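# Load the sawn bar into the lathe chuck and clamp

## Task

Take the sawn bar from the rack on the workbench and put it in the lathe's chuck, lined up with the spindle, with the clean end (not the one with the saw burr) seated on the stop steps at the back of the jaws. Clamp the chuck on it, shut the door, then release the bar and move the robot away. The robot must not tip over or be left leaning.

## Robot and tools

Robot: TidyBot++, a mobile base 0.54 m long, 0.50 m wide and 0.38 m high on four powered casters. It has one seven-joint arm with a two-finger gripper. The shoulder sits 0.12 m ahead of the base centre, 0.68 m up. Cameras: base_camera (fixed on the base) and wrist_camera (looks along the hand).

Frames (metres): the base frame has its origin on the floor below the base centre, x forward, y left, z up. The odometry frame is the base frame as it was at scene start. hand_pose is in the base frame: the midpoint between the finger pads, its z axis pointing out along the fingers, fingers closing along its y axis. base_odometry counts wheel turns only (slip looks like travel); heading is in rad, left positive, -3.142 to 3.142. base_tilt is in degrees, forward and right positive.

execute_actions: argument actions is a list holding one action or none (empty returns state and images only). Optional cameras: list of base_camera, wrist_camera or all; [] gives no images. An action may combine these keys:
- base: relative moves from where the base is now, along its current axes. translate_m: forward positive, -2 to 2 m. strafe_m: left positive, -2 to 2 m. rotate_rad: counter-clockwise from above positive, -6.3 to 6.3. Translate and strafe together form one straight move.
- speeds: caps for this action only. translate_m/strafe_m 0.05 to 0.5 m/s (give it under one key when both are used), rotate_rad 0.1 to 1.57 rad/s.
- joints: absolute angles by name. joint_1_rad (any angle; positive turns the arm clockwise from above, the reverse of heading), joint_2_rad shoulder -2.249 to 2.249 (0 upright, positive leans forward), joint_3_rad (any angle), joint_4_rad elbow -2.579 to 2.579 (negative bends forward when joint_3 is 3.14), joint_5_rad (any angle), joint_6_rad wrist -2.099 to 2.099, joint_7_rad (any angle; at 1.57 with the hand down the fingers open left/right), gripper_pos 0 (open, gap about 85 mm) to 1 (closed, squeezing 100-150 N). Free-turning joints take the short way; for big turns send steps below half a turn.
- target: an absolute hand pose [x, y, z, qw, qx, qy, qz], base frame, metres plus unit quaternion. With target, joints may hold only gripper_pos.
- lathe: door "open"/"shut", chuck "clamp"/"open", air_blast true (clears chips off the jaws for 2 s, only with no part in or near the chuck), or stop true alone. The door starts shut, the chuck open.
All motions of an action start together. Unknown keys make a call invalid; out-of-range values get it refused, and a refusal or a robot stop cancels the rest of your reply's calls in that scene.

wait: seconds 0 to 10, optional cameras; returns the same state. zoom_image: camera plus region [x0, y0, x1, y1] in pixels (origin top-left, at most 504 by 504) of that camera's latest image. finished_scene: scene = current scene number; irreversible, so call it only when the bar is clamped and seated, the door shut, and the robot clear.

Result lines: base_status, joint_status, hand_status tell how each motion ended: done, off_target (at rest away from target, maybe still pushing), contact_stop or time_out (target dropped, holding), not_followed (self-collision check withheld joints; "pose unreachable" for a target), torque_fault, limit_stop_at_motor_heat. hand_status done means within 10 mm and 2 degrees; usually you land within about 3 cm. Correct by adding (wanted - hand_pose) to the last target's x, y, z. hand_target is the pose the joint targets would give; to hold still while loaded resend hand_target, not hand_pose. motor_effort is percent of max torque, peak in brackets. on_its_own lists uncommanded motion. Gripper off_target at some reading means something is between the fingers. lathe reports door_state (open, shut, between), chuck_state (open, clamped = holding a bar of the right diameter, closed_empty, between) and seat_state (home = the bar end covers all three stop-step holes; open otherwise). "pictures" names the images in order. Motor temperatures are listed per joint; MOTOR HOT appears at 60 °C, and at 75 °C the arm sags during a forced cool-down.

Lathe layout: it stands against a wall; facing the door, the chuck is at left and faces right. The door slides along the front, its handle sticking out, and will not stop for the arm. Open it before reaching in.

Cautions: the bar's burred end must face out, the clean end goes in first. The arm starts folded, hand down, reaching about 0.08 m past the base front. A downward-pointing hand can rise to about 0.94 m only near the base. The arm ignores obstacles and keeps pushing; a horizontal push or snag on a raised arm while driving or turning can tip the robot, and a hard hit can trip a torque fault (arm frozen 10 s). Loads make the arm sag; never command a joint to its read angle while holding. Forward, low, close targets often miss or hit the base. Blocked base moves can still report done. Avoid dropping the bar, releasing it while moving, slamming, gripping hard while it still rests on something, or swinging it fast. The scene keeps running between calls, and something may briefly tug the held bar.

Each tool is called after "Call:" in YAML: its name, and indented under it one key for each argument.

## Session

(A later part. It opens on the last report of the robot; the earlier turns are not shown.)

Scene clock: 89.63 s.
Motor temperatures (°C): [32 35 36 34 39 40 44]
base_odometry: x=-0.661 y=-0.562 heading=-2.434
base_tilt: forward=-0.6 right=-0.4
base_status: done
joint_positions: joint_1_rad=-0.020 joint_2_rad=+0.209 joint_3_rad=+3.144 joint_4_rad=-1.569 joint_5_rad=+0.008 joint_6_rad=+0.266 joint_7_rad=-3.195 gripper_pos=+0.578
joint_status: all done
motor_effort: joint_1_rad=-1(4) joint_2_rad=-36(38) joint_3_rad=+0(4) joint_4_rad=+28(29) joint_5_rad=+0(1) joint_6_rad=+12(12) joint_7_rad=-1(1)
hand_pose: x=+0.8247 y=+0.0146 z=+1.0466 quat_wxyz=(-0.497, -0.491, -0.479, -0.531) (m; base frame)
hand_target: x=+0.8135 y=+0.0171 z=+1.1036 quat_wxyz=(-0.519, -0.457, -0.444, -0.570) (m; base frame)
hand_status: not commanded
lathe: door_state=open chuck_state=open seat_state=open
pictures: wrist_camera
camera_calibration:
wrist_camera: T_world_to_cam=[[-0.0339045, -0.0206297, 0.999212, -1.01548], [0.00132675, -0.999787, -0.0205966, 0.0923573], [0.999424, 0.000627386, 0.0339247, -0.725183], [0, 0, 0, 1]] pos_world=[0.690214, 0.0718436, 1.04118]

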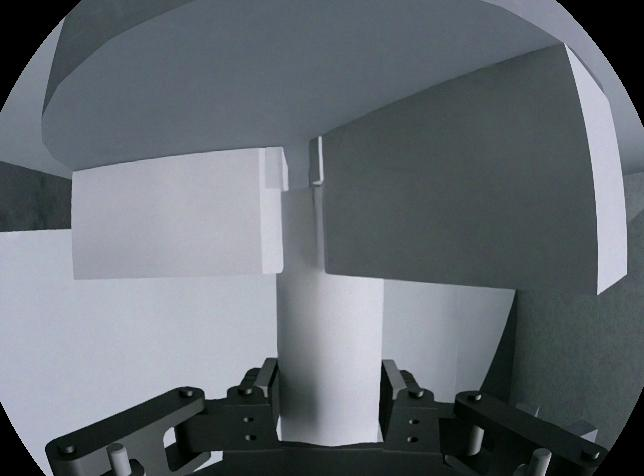

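Call:
execute_actions:
  actions:
    - {"base":{"strafe_m":0.005},"speeds":{"strafe_m":0.05}}
  cameras: []

Call:
execute_actions:
  actions:
    - {"base":{"strafe_m":0.004},"speeds":{"strafe_m":0.05}}
  cameras: ["wrist_camera"]

Scene clock: 90.60 s.
Motor temperatures (°C): [32 35 36 34 39 40 44]
base_odometry: x=-0.657 y=-0.566 heading=-2.434
base_tilt: forward=-0.6 right=-0.4
base_status: done
joint_positions: joint_1_rad=-0.015 joint_2_rad=+0.209 joint_3_rad=+3.147 joint_4_rad=-1.569 joint_5_rad=+0.008 joint_6_rad=+0.266 joint_7_rad=-3.195 gripper_pos=+0.578
joint_status: not commanded
motor_effort: joint_1_rad=-1(6) joint_2_rad=-37(38) joint_3_rad=+0(4) joint_4_rad=+28(28) joint_5_rad=-1(1) joint_6_rad=+11(12) joint_7_rad=-1(1)
hand_pose: x=+0.8248 y=+0.0095 z=+1.0466 quat_wxyz=(-0.499, -0.493, -0.477, -0.529) (m; base frame)
hand_target: x=+0.8135 y=+0.0171 z=+1.1036 quat_wxyz=(-0.519, -0.457, -0.444, -0.570) (m; base frame)
hand_status: not commanded
lathe: door_state=open chuck_state=open seat_state=open
pictures: none
No camera images: "cameras" was empty.

Scene clock: 91.17 s.
Motor temperatures (°C): [32 35 36 34 39 40 44]
base_odometry: x=-0.655 y=-0.569 heading=-2.434
base_tilt: forward=-0.5 right=-0.4
base_status: done
joint_positions: joint_1_rad=-0.013 joint_2_rad=+0.209 joint_3_rad=+3.150 joint_4_rad=-1.569 joint_5_rad=+0.008 joint_6_rad=+0.266 joint_7_rad=-3.195 gripper_pos=+0.578
joint_status: not commanded
motor_effort: joint_1_rad=-2(7) joint_2_rad=-37(39) joint_3_rad=-1(5) joint_4_rad=+28(29) joint_5_rad=+0(2) joint_6_rad=+12(13) joint_7_rad=-1(1)
hand_pose: x=+0.8249 y=+0.0059 z=+1.0466 quat_wxyz=(-0.501, -0.494, -0.476, -0.527) (m; base frame)
hand_target: x=+0.8135 y=+0.0171 z=+1.1036 quat_wxyz=(-0.519, -0.457, -0.444, -0.570) (m; base frame)
hand_status: not commanded
lathe: door_state=open chuck_state=open seat_state=open
pictures: wrist_camera
camera_calibration:
wrist_camera: T_world_to_cam=[[-0.0343619, -0.0189535, 0.99923, -1.01534], [-0.0115535, -0.999746, -0.0193606, 0.0930476], [0.999343, -0.0122098, 0.0341342, -0.725445], [0, 0, 0, 1]] pos_world=[0.691154, 0.064922, 1.04113]

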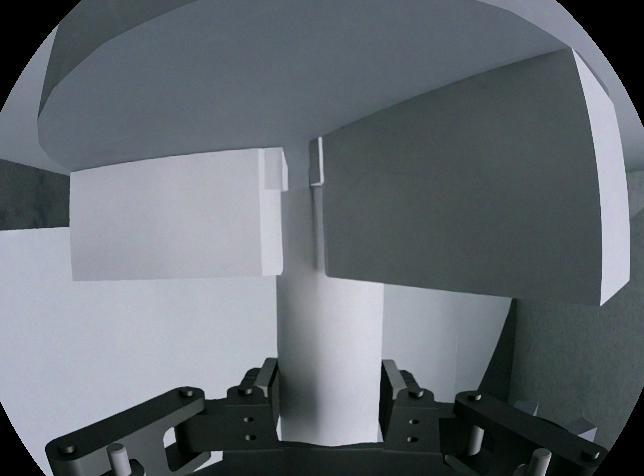

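Call:
execute_actions:
  actions:
    - {"base":{"strafe_m":-0.006},"speeds":{"strafe_m":0.05},"joints":{"joint_1_rad":-0.025,"joint_3_rad":3.142}}
  cameras: ["wrist_camera"]

Scene clock: 92.13 s.
Motor temperatures (°C): [32 35 36 34 39 40 44]
base_odometry: x=-0.659 y=-0.564 heading=-2.434
base_tilt: forward=-0.5 right=-0.4
base_status: done
joint_positions: joint_1_rad=-0.019 joint_2_rad=+0.209 joint_3_rad=+3.148 joint_4_rad=-1.569 joint_5_rad=+0.008 joint_6_rad=+0.266 joint_7_rad=-3.195 gripper_pos=+0.578
joint_status: all done
motor_effort: joint_1_rad=-2(4) joint_2_rad=-38(39) joint_3_rad=-1(2) joint_4_rad=+28(29) joint_5_rad=+1(1) joint_6_rad=+12(12) joint_7_rad=+0(1)
hand_pose: x=+0.8248 y=+0.0120 z=+1.0467 quat_wxyz=(-0.499, -0.492, -0.478, -0.530) (m; base frame)
hand_target: x=+0.8133 y=+0.0238 z=+1.1036 quat_wxyz=(-0.516, -0.455, -0.446, -0.572) (m; base frame)
hand_status: not commanded
lathe: door_state=open chuck_state=open seat_state=open
pictures: wrist_camera
camera_calibration:
wrist_camera: T_world_to_cam=[[-0.0343053, -0.019669, 0.999218, -1.0153], [-0.00266103, -0.999801, -0.0197718, 0.0922687], [0.999408, -0.00333722, 0.0342462, -0.725547], [0, 0, 0, 1]] pos_world=[0.690533, 0.0698591, 1.04118]

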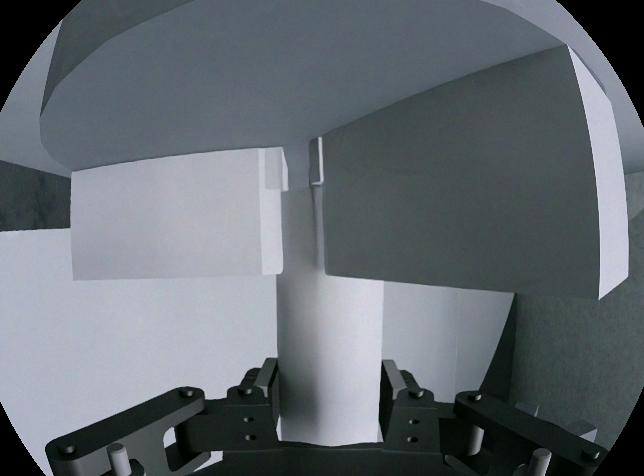

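Clamp.

Call:
execute_actions:
  actions:
    - {"lathe":{"chuck":"clamp"}}
  cameras: []

Call:
wait:
  seconds: 1.5

Scene clock: 92.63 s.
Motor temperatures (°C): [32 35 36 34 39 40 44]
base_odometry: x=-0.659 y=-0.564 heading=-2.434
base_tilt: forward=-0.5 right=-0.4
base_status: not commanded
joint_positions: joint_1_rad=-0.019 joint_2_rad=+0.209 joint_3_rad=+3.148 joint_4_rad=-1.569 joint_5_rad=+0.008 joint_6_rad=+0.266 joint_7_rad=-3.195 gripper_pos=+0.578
joint_status: not commanded
motor_effort: joint_1_rad=-1(2) joint_2_rad=-36(38) joint_3_rad=-1(1) joint_4_rad=+27(28) joint_5_rad=+1(1) joint_6_rad=+11(12) joint_7_rad=-1(1)
hand_pose: x=+0.8248 y=+0.0120 z=+1.0467 quat_wxyz=(-0.499, -0.492, -0.478, -0.530) (m; base frame)
hand_target: x=+0.8133 y=+0.0238 z=+1.1036 quat_wxyz=(-0.516, -0.455, -0.446, -0.572) (m; base frame)
hand_status: not commanded
lathe: door_state=open chuck_state=between seat_state=open
pictures: none
No camera images: "cameras" was empty.

Scene clock: 94.13 s.
Motor temperatures (°C): [32 35 36 34 39 40 44]
base_odometry: x=-0.659 y=-0.564 heading=-2.434
base_tilt: forward=-0.5 right=-0.4
base_status: not commanded
joint_positions: joint_1_rad=-0.019 joint_2_rad=+0.210 joint_3_rad=+3.151 joint_4_rad=-1.565 joint_5_rad=+0.038 joint_6_rad=+0.267 joint_7_rad=-3.196 gripper_pos=+0.578
joint_status: not commanded
motor_effort: joint_1_rad=-4(2) joint_2_rad=-38(38) joint_3_rad=-3(1) joint_4_rad=+29(28) joint_5_rad=-2(1) joint_6_rad=+12(12) joint_7_rad=-4(1)
hand_pose: x=+0.8252 y=+0.0119 z=+1.0494 quat_wxyz=(-0.507, -0.483, -0.485, -0.524) (m; base frame)
hand_target: x=+0.8133 y=+0.0238 z=+1.1036 quat_wxyz=(-0.516, -0.455, -0.446, -0.572) (m; base frame)
hand_status: not commanded
wait: 1.50 s; at rest by 0.60 s
lathe: door_state=open chuck_state=clamped seat_state=open
pictures: base_camera, wrist_camera
camera_calibration:
wrist_camera: T_world_to_cam=[[-0.0398971, 0.00966772, 0.999157, -1.0137], [-0.00048195, -0.999953, 0.00965618, 0.0595496], [0.999204, -0.0000962908, 0.0398998, -0.731864], [0, 0, 0, 1]] pos_world=[0.690866, 0.0692765, 1.04147]

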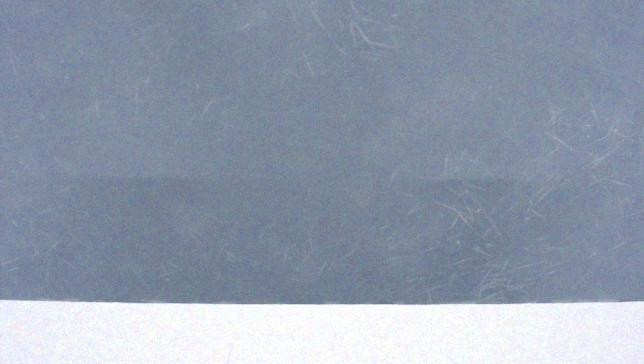

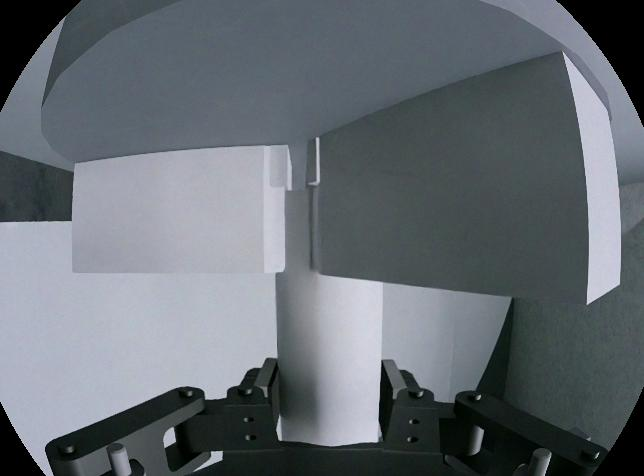

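Call:
execute_actions:
  actions:
    - {"joints":{"joint_1_rad":-0.025,"joint_2_rad":0.185,"joint_3_rad":3.147,"joint_4_rad":-1.537,"joint_5_rad":0.08,"joint_6_rad":0.355,"joint_7_rad":3.03}}
  cameras: []

Call:
execute_actions:
  actions:
    - {"lathe":{"chuck":"open"}}
  cameras: []

Call:
wait:
  seconds: 1.5

Scene clock: 95.47 s.
Motor temperatures (°C): [32 35 36 34 39 40 44]
base_odometry: x=-0.659 y=-0.564 heading=-2.434
base_tilt: forward=-0.5 right=-0.4
base_status: not commanded
joint_positions: joint_1_rad=-0.019 joint_2_rad=+0.210 joint_3_rad=+3.153 joint_4_rad=-1.565 joint_5_rad=+0.047 joint_6_rad=+0.268 joint_7_rad=-3.200 gripper_pos=+0.578
joint_status: all done
motor_effort: joint_1_rad=-3(5) joint_2_rad=-37(39) joint_3_rad=-3(4) joint_4_rad=+29(30) joint_5_rad=-1(2) joint_6_rad=+13(14) joint_7_rad=-2(4)
hand_pose: x=+0.8252 y=+0.0120 z=+1.0495 quat_wxyz=(-0.508, -0.481, -0.487, -0.523) (m; base frame)
hand_target: x=+0.8117 y=+0.0241 z=+1.1106 quat_wxyz=(-0.526, -0.443, -0.451, -0.569) (m; base frame)
hand_status: not commanded
lathe: door_state=open chuck_state=clamped seat_state=open
pictures: none
No camera images: "cameras" was empty.

Scene clock: 95.77 s.
Motor temperatures (°C): [32 35 36 34 39 40 44]
base_odometry: x=-0.659 y=-0.564 heading=-2.434
base_tilt: forward=-0.5 right=-0.4
base_status: not commanded
joint_positions: joint_1_rad=-0.020 joint_2_rad=+0.210 joint_3_rad=+3.152 joint_4_rad=-1.565 joint_5_rad=+0.047 joint_6_rad=+0.268 joint_7_rad=-3.200 gripper_pos=+0.578
joint_status: not commanded
motor_effort: joint_1_rad=-2(4) joint_2_rad=-38(38) joint_3_rad=-2(2) joint_4_rad=+28(30) joint_5_rad=+1(1) joint_6_rad=+12(14) joint_7_rad=-1(2)
hand_pose: x=+0.8251 y=+0.0128 z=+1.0499 quat_wxyz=(-0.508, -0.481, -0.487, -0.524) (m; base frame)
hand_target: x=+0.8117 y=+0.0241 z=+1.1106 quat_wxyz=(-0.526, -0.443, -0.451, -0.569) (m; base frame)
hand_status: not commanded
lathe: door_state=open chuck_state=between seat_state=home
pictures: none
No camera images: "cameras" was empty.

Scene clock: 97.27 s.
Motor temperatures (°C): [32 35 36 34 39 40 44]
base_odometry: x=-0.659 y=-0.564 heading=-2.434
base_tilt: forward=-0.6 right=-0.4
base_status: not commanded
joint_positions: joint_1_rad=-0.020 joint_2_rad=+0.210 joint_3_rad=+3.152 joint_4_rad=-1.565 joint_5_rad=+0.047 joint_6_rad=+0.268 joint_7_rad=-3.200 gripper_pos=+0.578
joint_status: not commanded
motor_effort: joint_1_rad=-2(4) joint_2_rad=-38(38) joint_3_rad=-2(2) joint_4_rad=+29(30) joint_5_rad=+1(1) joint_6_rad=+12(14) joint_7_rad=-1(2)
hand_pose: x=+0.8251 y=+0.0127 z=+1.0499 quat_wxyz=(-0.508, -0.481, -0.487, -0.524) (m; base frame)
hand_target: x=+0.8117 y=+0.0241 z=+1.1106 quat_wxyz=(-0.526, -0.443, -0.451, -0.569) (m; base frame)
hand_status: not commanded
wait: 1.50 s; at rest by 0.27 s
lathe: door_state=open chuck_state=open seat_state=open
pictures: base_camera, wrist_camera
camera_calibration:
wrist_camera: T_world_to_cam=[[-0.0411913, 0.014725, 0.999043, -1.01302], [0.00153819, -0.999889, 0.0148009, 0.0532073], [0.99915, 0.00214639, 0.0411641, -0.73315], [0, 0, 0, 1]] pos_world=[0.690717, 0.0696918, 1.04144]

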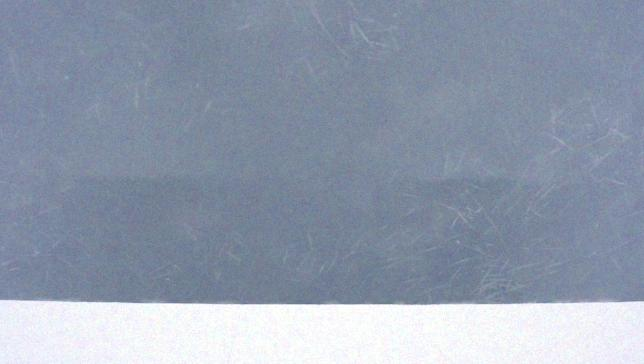

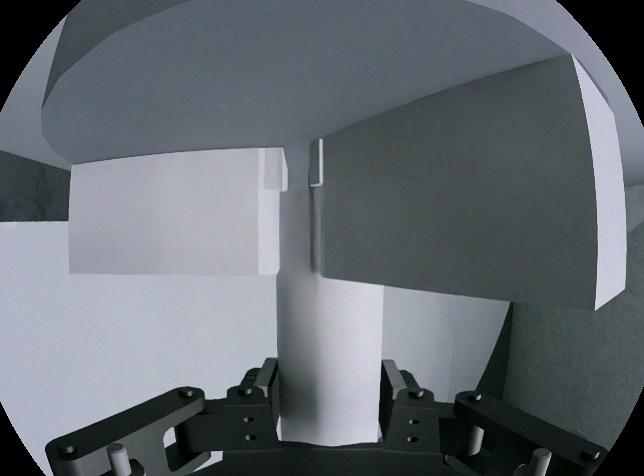

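Call:
execute_actions:
  actions:
    - {"base":{"strafe_m":0.004},"speeds":{"strafe_m":0.05}}
  cameras: []

Call:
execute_actions:
  actions:
    - {"lathe":{"chuck":"clamp"}}
  cameras: []

Call:
wait:
  seconds: 1.5

Scene clock: 98.23 s.
Motor temperatures (°C): [32 35 36 34 39 40 44]
base_odometry: x=-0.656 y=-0.568 heading=-2.434
base_tilt: forward=-0.6 right=-0.4
base_status: done
joint_positions: joint_1_rad=-0.016 joint_2_rad=+0.210 joint_3_rad=+3.154 joint_4_rad=-1.565 joint_5_rad=+0.047 joint_6_rad=+0.268 joint_7_rad=-3.200 gripper_pos=+0.578
joint_status: not commanded
motor_effort: joint_1_rad=-2(7) joint_2_rad=-38(38) joint_3_rad=-1(6) joint_4_rad=+28(29) joint_5_rad=+1(1) joint_6_rad=+12(12) joint_7_rad=+0(1)
hand_pose: x=+0.8252 y=+0.0087 z=+1.0499 quat_wxyz=(-0.509, -0.482, -0.485, -0.522) (m; base frame)
hand_target: x=+0.8117 y=+0.0241 z=+1.1106 quat_wxyz=(-0.526, -0.443, -0.451, -0.569) (m; base frame)
hand_status: not commanded
lathe: door_state=open chuck_state=open seat_state=open
pictures: none
No camera images: "cameras" was empty.

Scene clock: 98.53 s.
Motor temperatures (°C): [32 35 36 34 39 40 44]
base_odometry: x=-0.656 y=-0.568 heading=-2.434
base_tilt: forward=-0.6 right=-0.4
base_status: not commanded
joint_positions: joint_1_rad=-0.016 joint_2_rad=+0.210 joint_3_rad=+3.155 joint_4_rad=-1.565 joint_5_rad=+0.047 joint_6_rad=+0.268 joint_7_rad=-3.200 gripper_pos=+0.578
joint_status: not commanded
motor_effort: joint_1_rad=-2(3) joint_2_rad=-38(38) joint_3_rad=-1(2) joint_4_rad=+29(29) joint_5_rad=+1(1) joint_6_rad=+12(12) joint_7_rad=-1(1)
hand_pose: x=+0.8252 y=+0.0086 z=+1.0499 quat_wxyz=(-0.509, -0.482, -0.485, -0.522) (m; base frame)
hand_target: x=+0.8117 y=+0.0241 z=+1.1106 quat_wxyz=(-0.526, -0.443, -0.451, -0.569) (m; base frame)
hand_status: not commanded
lathe: door_state=open chuck_state=between seat_state=home
pictures: none
No camera images: "cameras" was empty.

Scene clock: 100.03 s.
Motor temperatures (°C): [32 35 36 34 39 40 44]
base_odometry: x=-0.656 y=-0.568 heading=-2.434
base_tilt: forward=-0.6 right=-0.4
base_status: not commanded
joint_positions: joint_1_rad=-0.016 joint_2_rad=+0.210 joint_3_rad=+3.155 joint_4_rad=-1.565 joint_5_rad=+0.047 joint_6_rad=+0.268 joint_7_rad=-3.200 gripper_pos=+0.578
joint_status: not commanded
motor_effort: joint_1_rad=-1(3) joint_2_rad=-37(38) joint_3_rad=-1(2) joint_4_rad=+31(29) joint_5_rad=+0(1) joint_6_rad=+14(12) joint_7_rad=-1(1)
hand_pose: x=+0.8252 y=+0.0086 z=+1.0496 quat_wxyz=(-0.509, -0.482, -0.485, -0.522) (m; base frame)
hand_target: x=+0.8117 y=+0.0241 z=+1.1106 quat_wxyz=(-0.526, -0.443, -0.451, -0.569) (m; base frame)
hand_status: not commanded
wait: 1.50 s; at rest by 0.27 s
lathe: door_state=open chuck_state=clamped seat_state=home
pictures: base_camera, wrist_camera
camera_calibration:
wrist_camera: T_world_to_cam=[[-0.0407306, 0.0155093, 0.99905, -1.0131], [-0.00445113, -0.999872, 0.0153406, 0.05355], [0.99916, -0.00382207, 0.0407944, -0.732733], [0, 0, 0, 1]] pos_world=[0.691092, 0.0664552, 1.04121]

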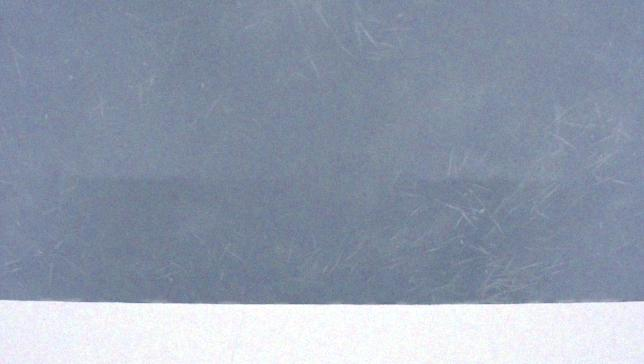

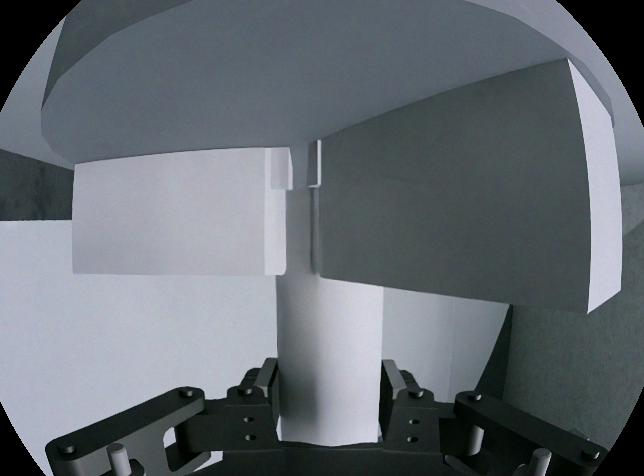

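Home and clamped. Release gently.

Call:
execute_actions:
  actions:
    - {"joints":{"joint_1_rad":-0.016,"joint_2_rad":0.212,"joint_3_rad":3.153,"joint_4_rad":-1.58,"joint_5_rad":0.047,"joint_6_rad":0.27,"gripper_pos":0.45}}
  cameras: []

Call:
execute_actions:
  actions:
    - {"joints":{"gripper_pos":0.1}}
  cameras: ["wrist_camera"]

Scene clock: 102.00 s.
Motor temperatures (°C): [32 35 36 34 39 40 44]
base_odometry: x=-0.656 y=-0.568 heading=-2.434
base_tilt: forward=-0.6 right=-0.4
base_status: not commanded
joint_positions: joint_1_rad=-0.016 joint_2_rad=+0.207 joint_3_rad=+3.155 joint_4_rad=-1.565 joint_5_rad=+0.047 joint_6_rad=+0.268 joint_7_rad=-3.200 gripper_pos=+0.450
joint_status: all done
motor_effort: joint_1_rad=-1(2) joint_2_rad=-32(39) joint_3_rad=+0(2) joint_4_rad=+23(31) joint_5_rad=+1(2) joint_6_rad=+8(14) joint_7_rad=+0(2)
hand_pose: x=+0.8242 y=+0.0086 z=+1.0519 quat_wxyz=(-0.510, -0.481, -0.485, -0.523) (m; base frame)
hand_target: x=+0.8252 y=+0.0096 z=+1.0392 quat_wxyz=(-0.491, -0.499, -0.476, -0.532) (m; base frame)
hand_status: not commanded
lathe: door_state=open chuck_state=clamped seat_state=home
pictures: none
No camera images: "cameras" was empty.

Scene clock: 102.73 s.
Motor temperatures (°C): [32 35 36 34 39 40 44]
base_odometry: x=-0.656 y=-0.568 heading=-2.434
base_tilt: forward=-0.6 right=-0.4
base_status: not commanded
joint_positions: joint_1_rad=-0.016 joint_2_rad=+0.207 joint_3_rad=+3.155 joint_4_rad=-1.565 joint_5_rad=+0.047 joint_6_rad=+0.268 joint_7_rad=-3.200 gripper_pos=+0.100
joint_status: all done
motor_effort: joint_1_rad=-1(2) joint_2_rad=-31(32) joint_3_rad=+0(1) joint_4_rad=+23(24) joint_5_rad=+1(1) joint_6_rad=+8(9) joint_7_rad=+0(1)
hand_pose: x=+0.8242 y=+0.0086 z=+1.0519 quat_wxyz=(-0.510, -0.481, -0.485, -0.523) (m; base frame)
hand_target: x=+0.8252 y=+0.0096 z=+1.0392 quat_wxyz=(-0.491, -0.499, -0.476, -0.532) (m; base frame)
hand_status: not commanded
lathe: door_state=open chuck_state=clamped seat_state=home
pictures: wrist_camera
camera_calibration:
wrist_camera: T_world_to_cam=[[-0.0439274, 0.015472, 0.998915, -1.01261], [-0.00456007, -0.999873, 0.0152863, 0.0536024], [0.999024, -0.00388364, 0.0439924, -0.735057], [0, 0, 0, 1]] pos_world=[0.690103, 0.0664079, 1.04303]

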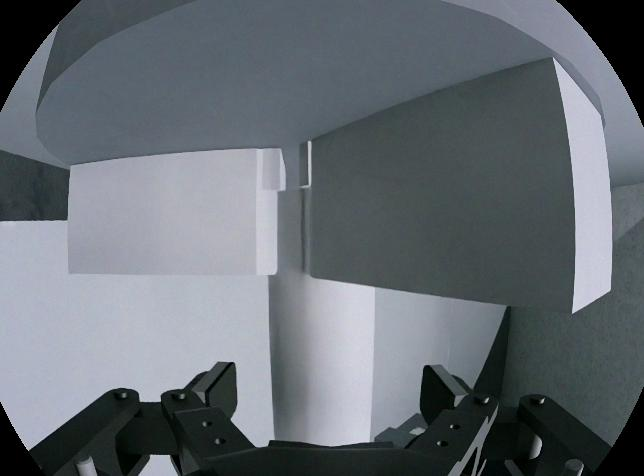

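Call:
execute_actions:
  actions:
    - {"base":{"translate_m":-0.1},"speeds":{"translate_m":0.15}}
  cameras: ["wrist_camera"]

Call:
execute_actions:
  actions:
    - {"base":{"translate_m":-0.8}}
  cameras: []

Call:
execute_actions:
  actions:
    - {"lathe":{"door":"shut"}}
  cameras: []

Call:
wait:
  seconds: 6
  cameras: ["wrist_camera"]

Scene clock: 104.40 s.
Motor temperatures (°C): [32 35 36 34 39 40 44]
base_odometry: x=-0.580 y=-0.502 heading=-2.434
base_tilt: forward=-0.6 right=-0.4
base_status: done
joint_positions: joint_1_rad=-0.016 joint_2_rad=+0.203 joint_3_rad=+3.155 joint_4_rad=-1.565 joint_5_rad=+0.047 joint_6_rad=+0.268 joint_7_rad=-3.200 gripper_pos=+0.100
joint_status: not commanded
motor_effort: joint_1_rad=-1(2) joint_2_rad=-31(36) joint_3_rad=+0(1) joint_4_rad=+23(24) joint_5_rad=+0(2) joint_6_rad=+8(9) joint_7_rad=-1(1)
hand_pose: x=+0.8226 y=+0.0086 z=+1.0549 quat_wxyz=(-0.511, -0.480, -0.483, -0.524) (m; base frame)
hand_target: x=+0.8252 y=+0.0096 z=+1.0392 quat_wxyz=(-0.491, -0.499, -0.476, -0.532) (m; base frame)
hand_status: not commanded
lathe: door_state=open chuck_state=clamped seat_state=home
pictures: wrist_camera
camera_calibration:
wrist_camera: T_world_to_cam=[[-0.0481831, 0.0154036, 0.99872, -1.01197], [-0.00462502, -0.999874, 0.0151983, 0.0536701], [0.998828, -0.00388679, 0.0482483, -0.737935], [0, 0, 0, 1]] pos_world=[0.688559, 0.0663831, 1.04546]

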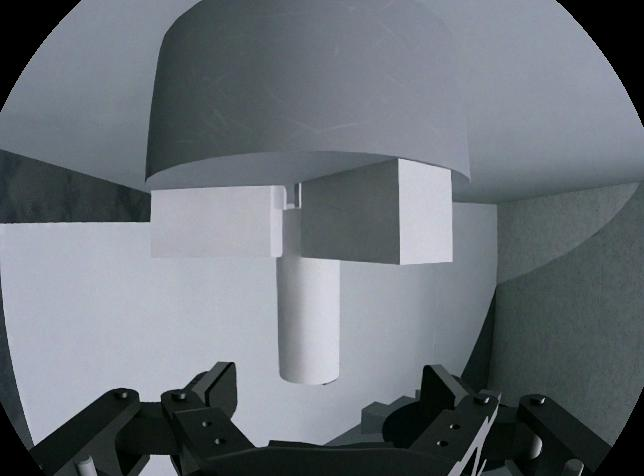

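Scene clock: 106.97 s.
Motor temperatures (°C): [32 35 36 34 39 40 44]
base_odometry: x=+0.028 y=+0.018 heading=-2.434
base_tilt: forward=-0.6 right=-0.4
base_status: done
joint_positions: joint_1_rad=-0.016 joint_2_rad=+0.204 joint_3_rad=+3.155 joint_4_rad=-1.565 joint_5_rad=+0.047 joint_6_rad=+0.268 joint_7_rad=-3.200 gripper_pos=+0.100
joint_status: not commanded
motor_effort: joint_1_rad=-1(2) joint_2_rad=-31(35) joint_3_rad=+0(1) joint_4_rad=+23(24) joint_5_rad=+0(2) joint_6_rad=+8(8) joint_7_rad=+0(1)
hand_pose: x=+0.8230 y=+0.0086 z=+1.0541 quat_wxyz=(-0.511, -0.480, -0.484, -0.524) (m; base frame)
hand_target: x=+0.8252 y=+0.0096 z=+1.0392 quat_wxyz=(-0.491, -0.499, -0.476, -0.532) (m; base frame)
hand_status: not commanded
lathe: door_state=open chuck_state=clamped seat_state=home
pictures: none
No camera images: "cameras" was empty.

Scene clock: 107.27 s.
Motor temperatures (°C): [32 35 36 34 39 40 44]
base_odometry: x=+0.028 y=+0.018 heading=-2.434
base_tilt: forward=-0.6 right=-0.4
base_status: not commanded
joint_positions: joint_1_rad=-0.016 joint_2_rad=+0.204 joint_3_rad=+3.155 joint_4_rad=-1.565 joint_5_rad=+0.047 joint_6_rad=+0.268 joint_7_rad=-3.200 gripper_pos=+0.100
joint_status: not commanded
motor_effort: joint_1_rad=+0(1) joint_2_rad=-31(32) joint_3_rad=+0(0) joint_4_rad=+23(24) joint_5_rad=+0(1) joint_6_rad=+7(8) joint_7_rad=-1(1)
hand_pose: x=+0.8230 y=+0.0086 z=+1.0541 quat_wxyz=(-0.511, -0.480, -0.484, -0.524) (m; base frame)
hand_target: x=+0.8252 y=+0.0096 z=+1.0392 quat_wxyz=(-0.491, -0.499, -0.476, -0.532) (m; base frame)
hand_status: not commanded
lathe: door_state=between chuck_state=clamped seat_state=home
pictures: none
No camera images: "cameras" was empty.

Scene clock: 113.27 s.
Motor temperatures (°C): [32 35 36 34 39 40 44]
base_odometry: x=+0.028 y=+0.018 heading=-2.434
base_tilt: forward=-0.6 right=-0.4
base_status: not commanded
joint_positions: joint_1_rad=-0.016 joint_2_rad=+0.204 joint_3_rad=+3.155 joint_4_rad=-1.565 joint_5_rad=+0.047 joint_6_rad=+0.268 joint_7_rad=-3.200 gripper_pos=+0.100
joint_status: not commanded
motor_effort: joint_1_rad=-1(1) joint_2_rad=-31(32) joint_3_rad=+0(0) joint_4_rad=+23(24) joint_5_rad=+0(1) joint_6_rad=+7(8) joint_7_rad=+0(1)
hand_pose: x=+0.8230 y=+0.0086 z=+1.0541 quat_wxyz=(-0.511, -0.480, -0.484, -0.524) (m; base frame)
hand_target: x=+0.8252 y=+0.0096 z=+1.0392 quat_wxyz=(-0.491, -0.499, -0.476, -0.532) (m; base frame)
hand_status: not commanded
wait: 6.00 s; at rest by 0.27 s
lathe: door_state=shut chuck_state=clamped seat_state=home
pictures: wrist_camera
camera_calibration:
wrist_camera: T_world_to_cam=[[-0.0470679, 0.0154215, 0.998773, -1.01214], [-0.00460803, -0.999874, 0.0152214, 0.0536523], [0.998881, -0.00388594, 0.047133, -0.737181], [0, 0, 0, 1]] pos_world=[0.688965, 0.0663896, 1.04482]

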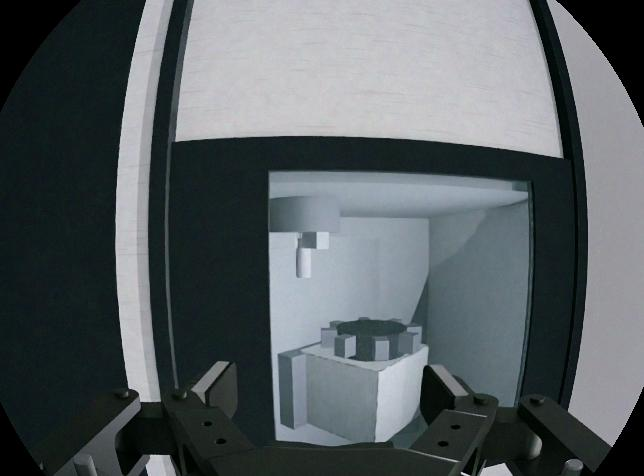

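Call:
finished_scene:
  scene: 2

The scene is finished: the task was done.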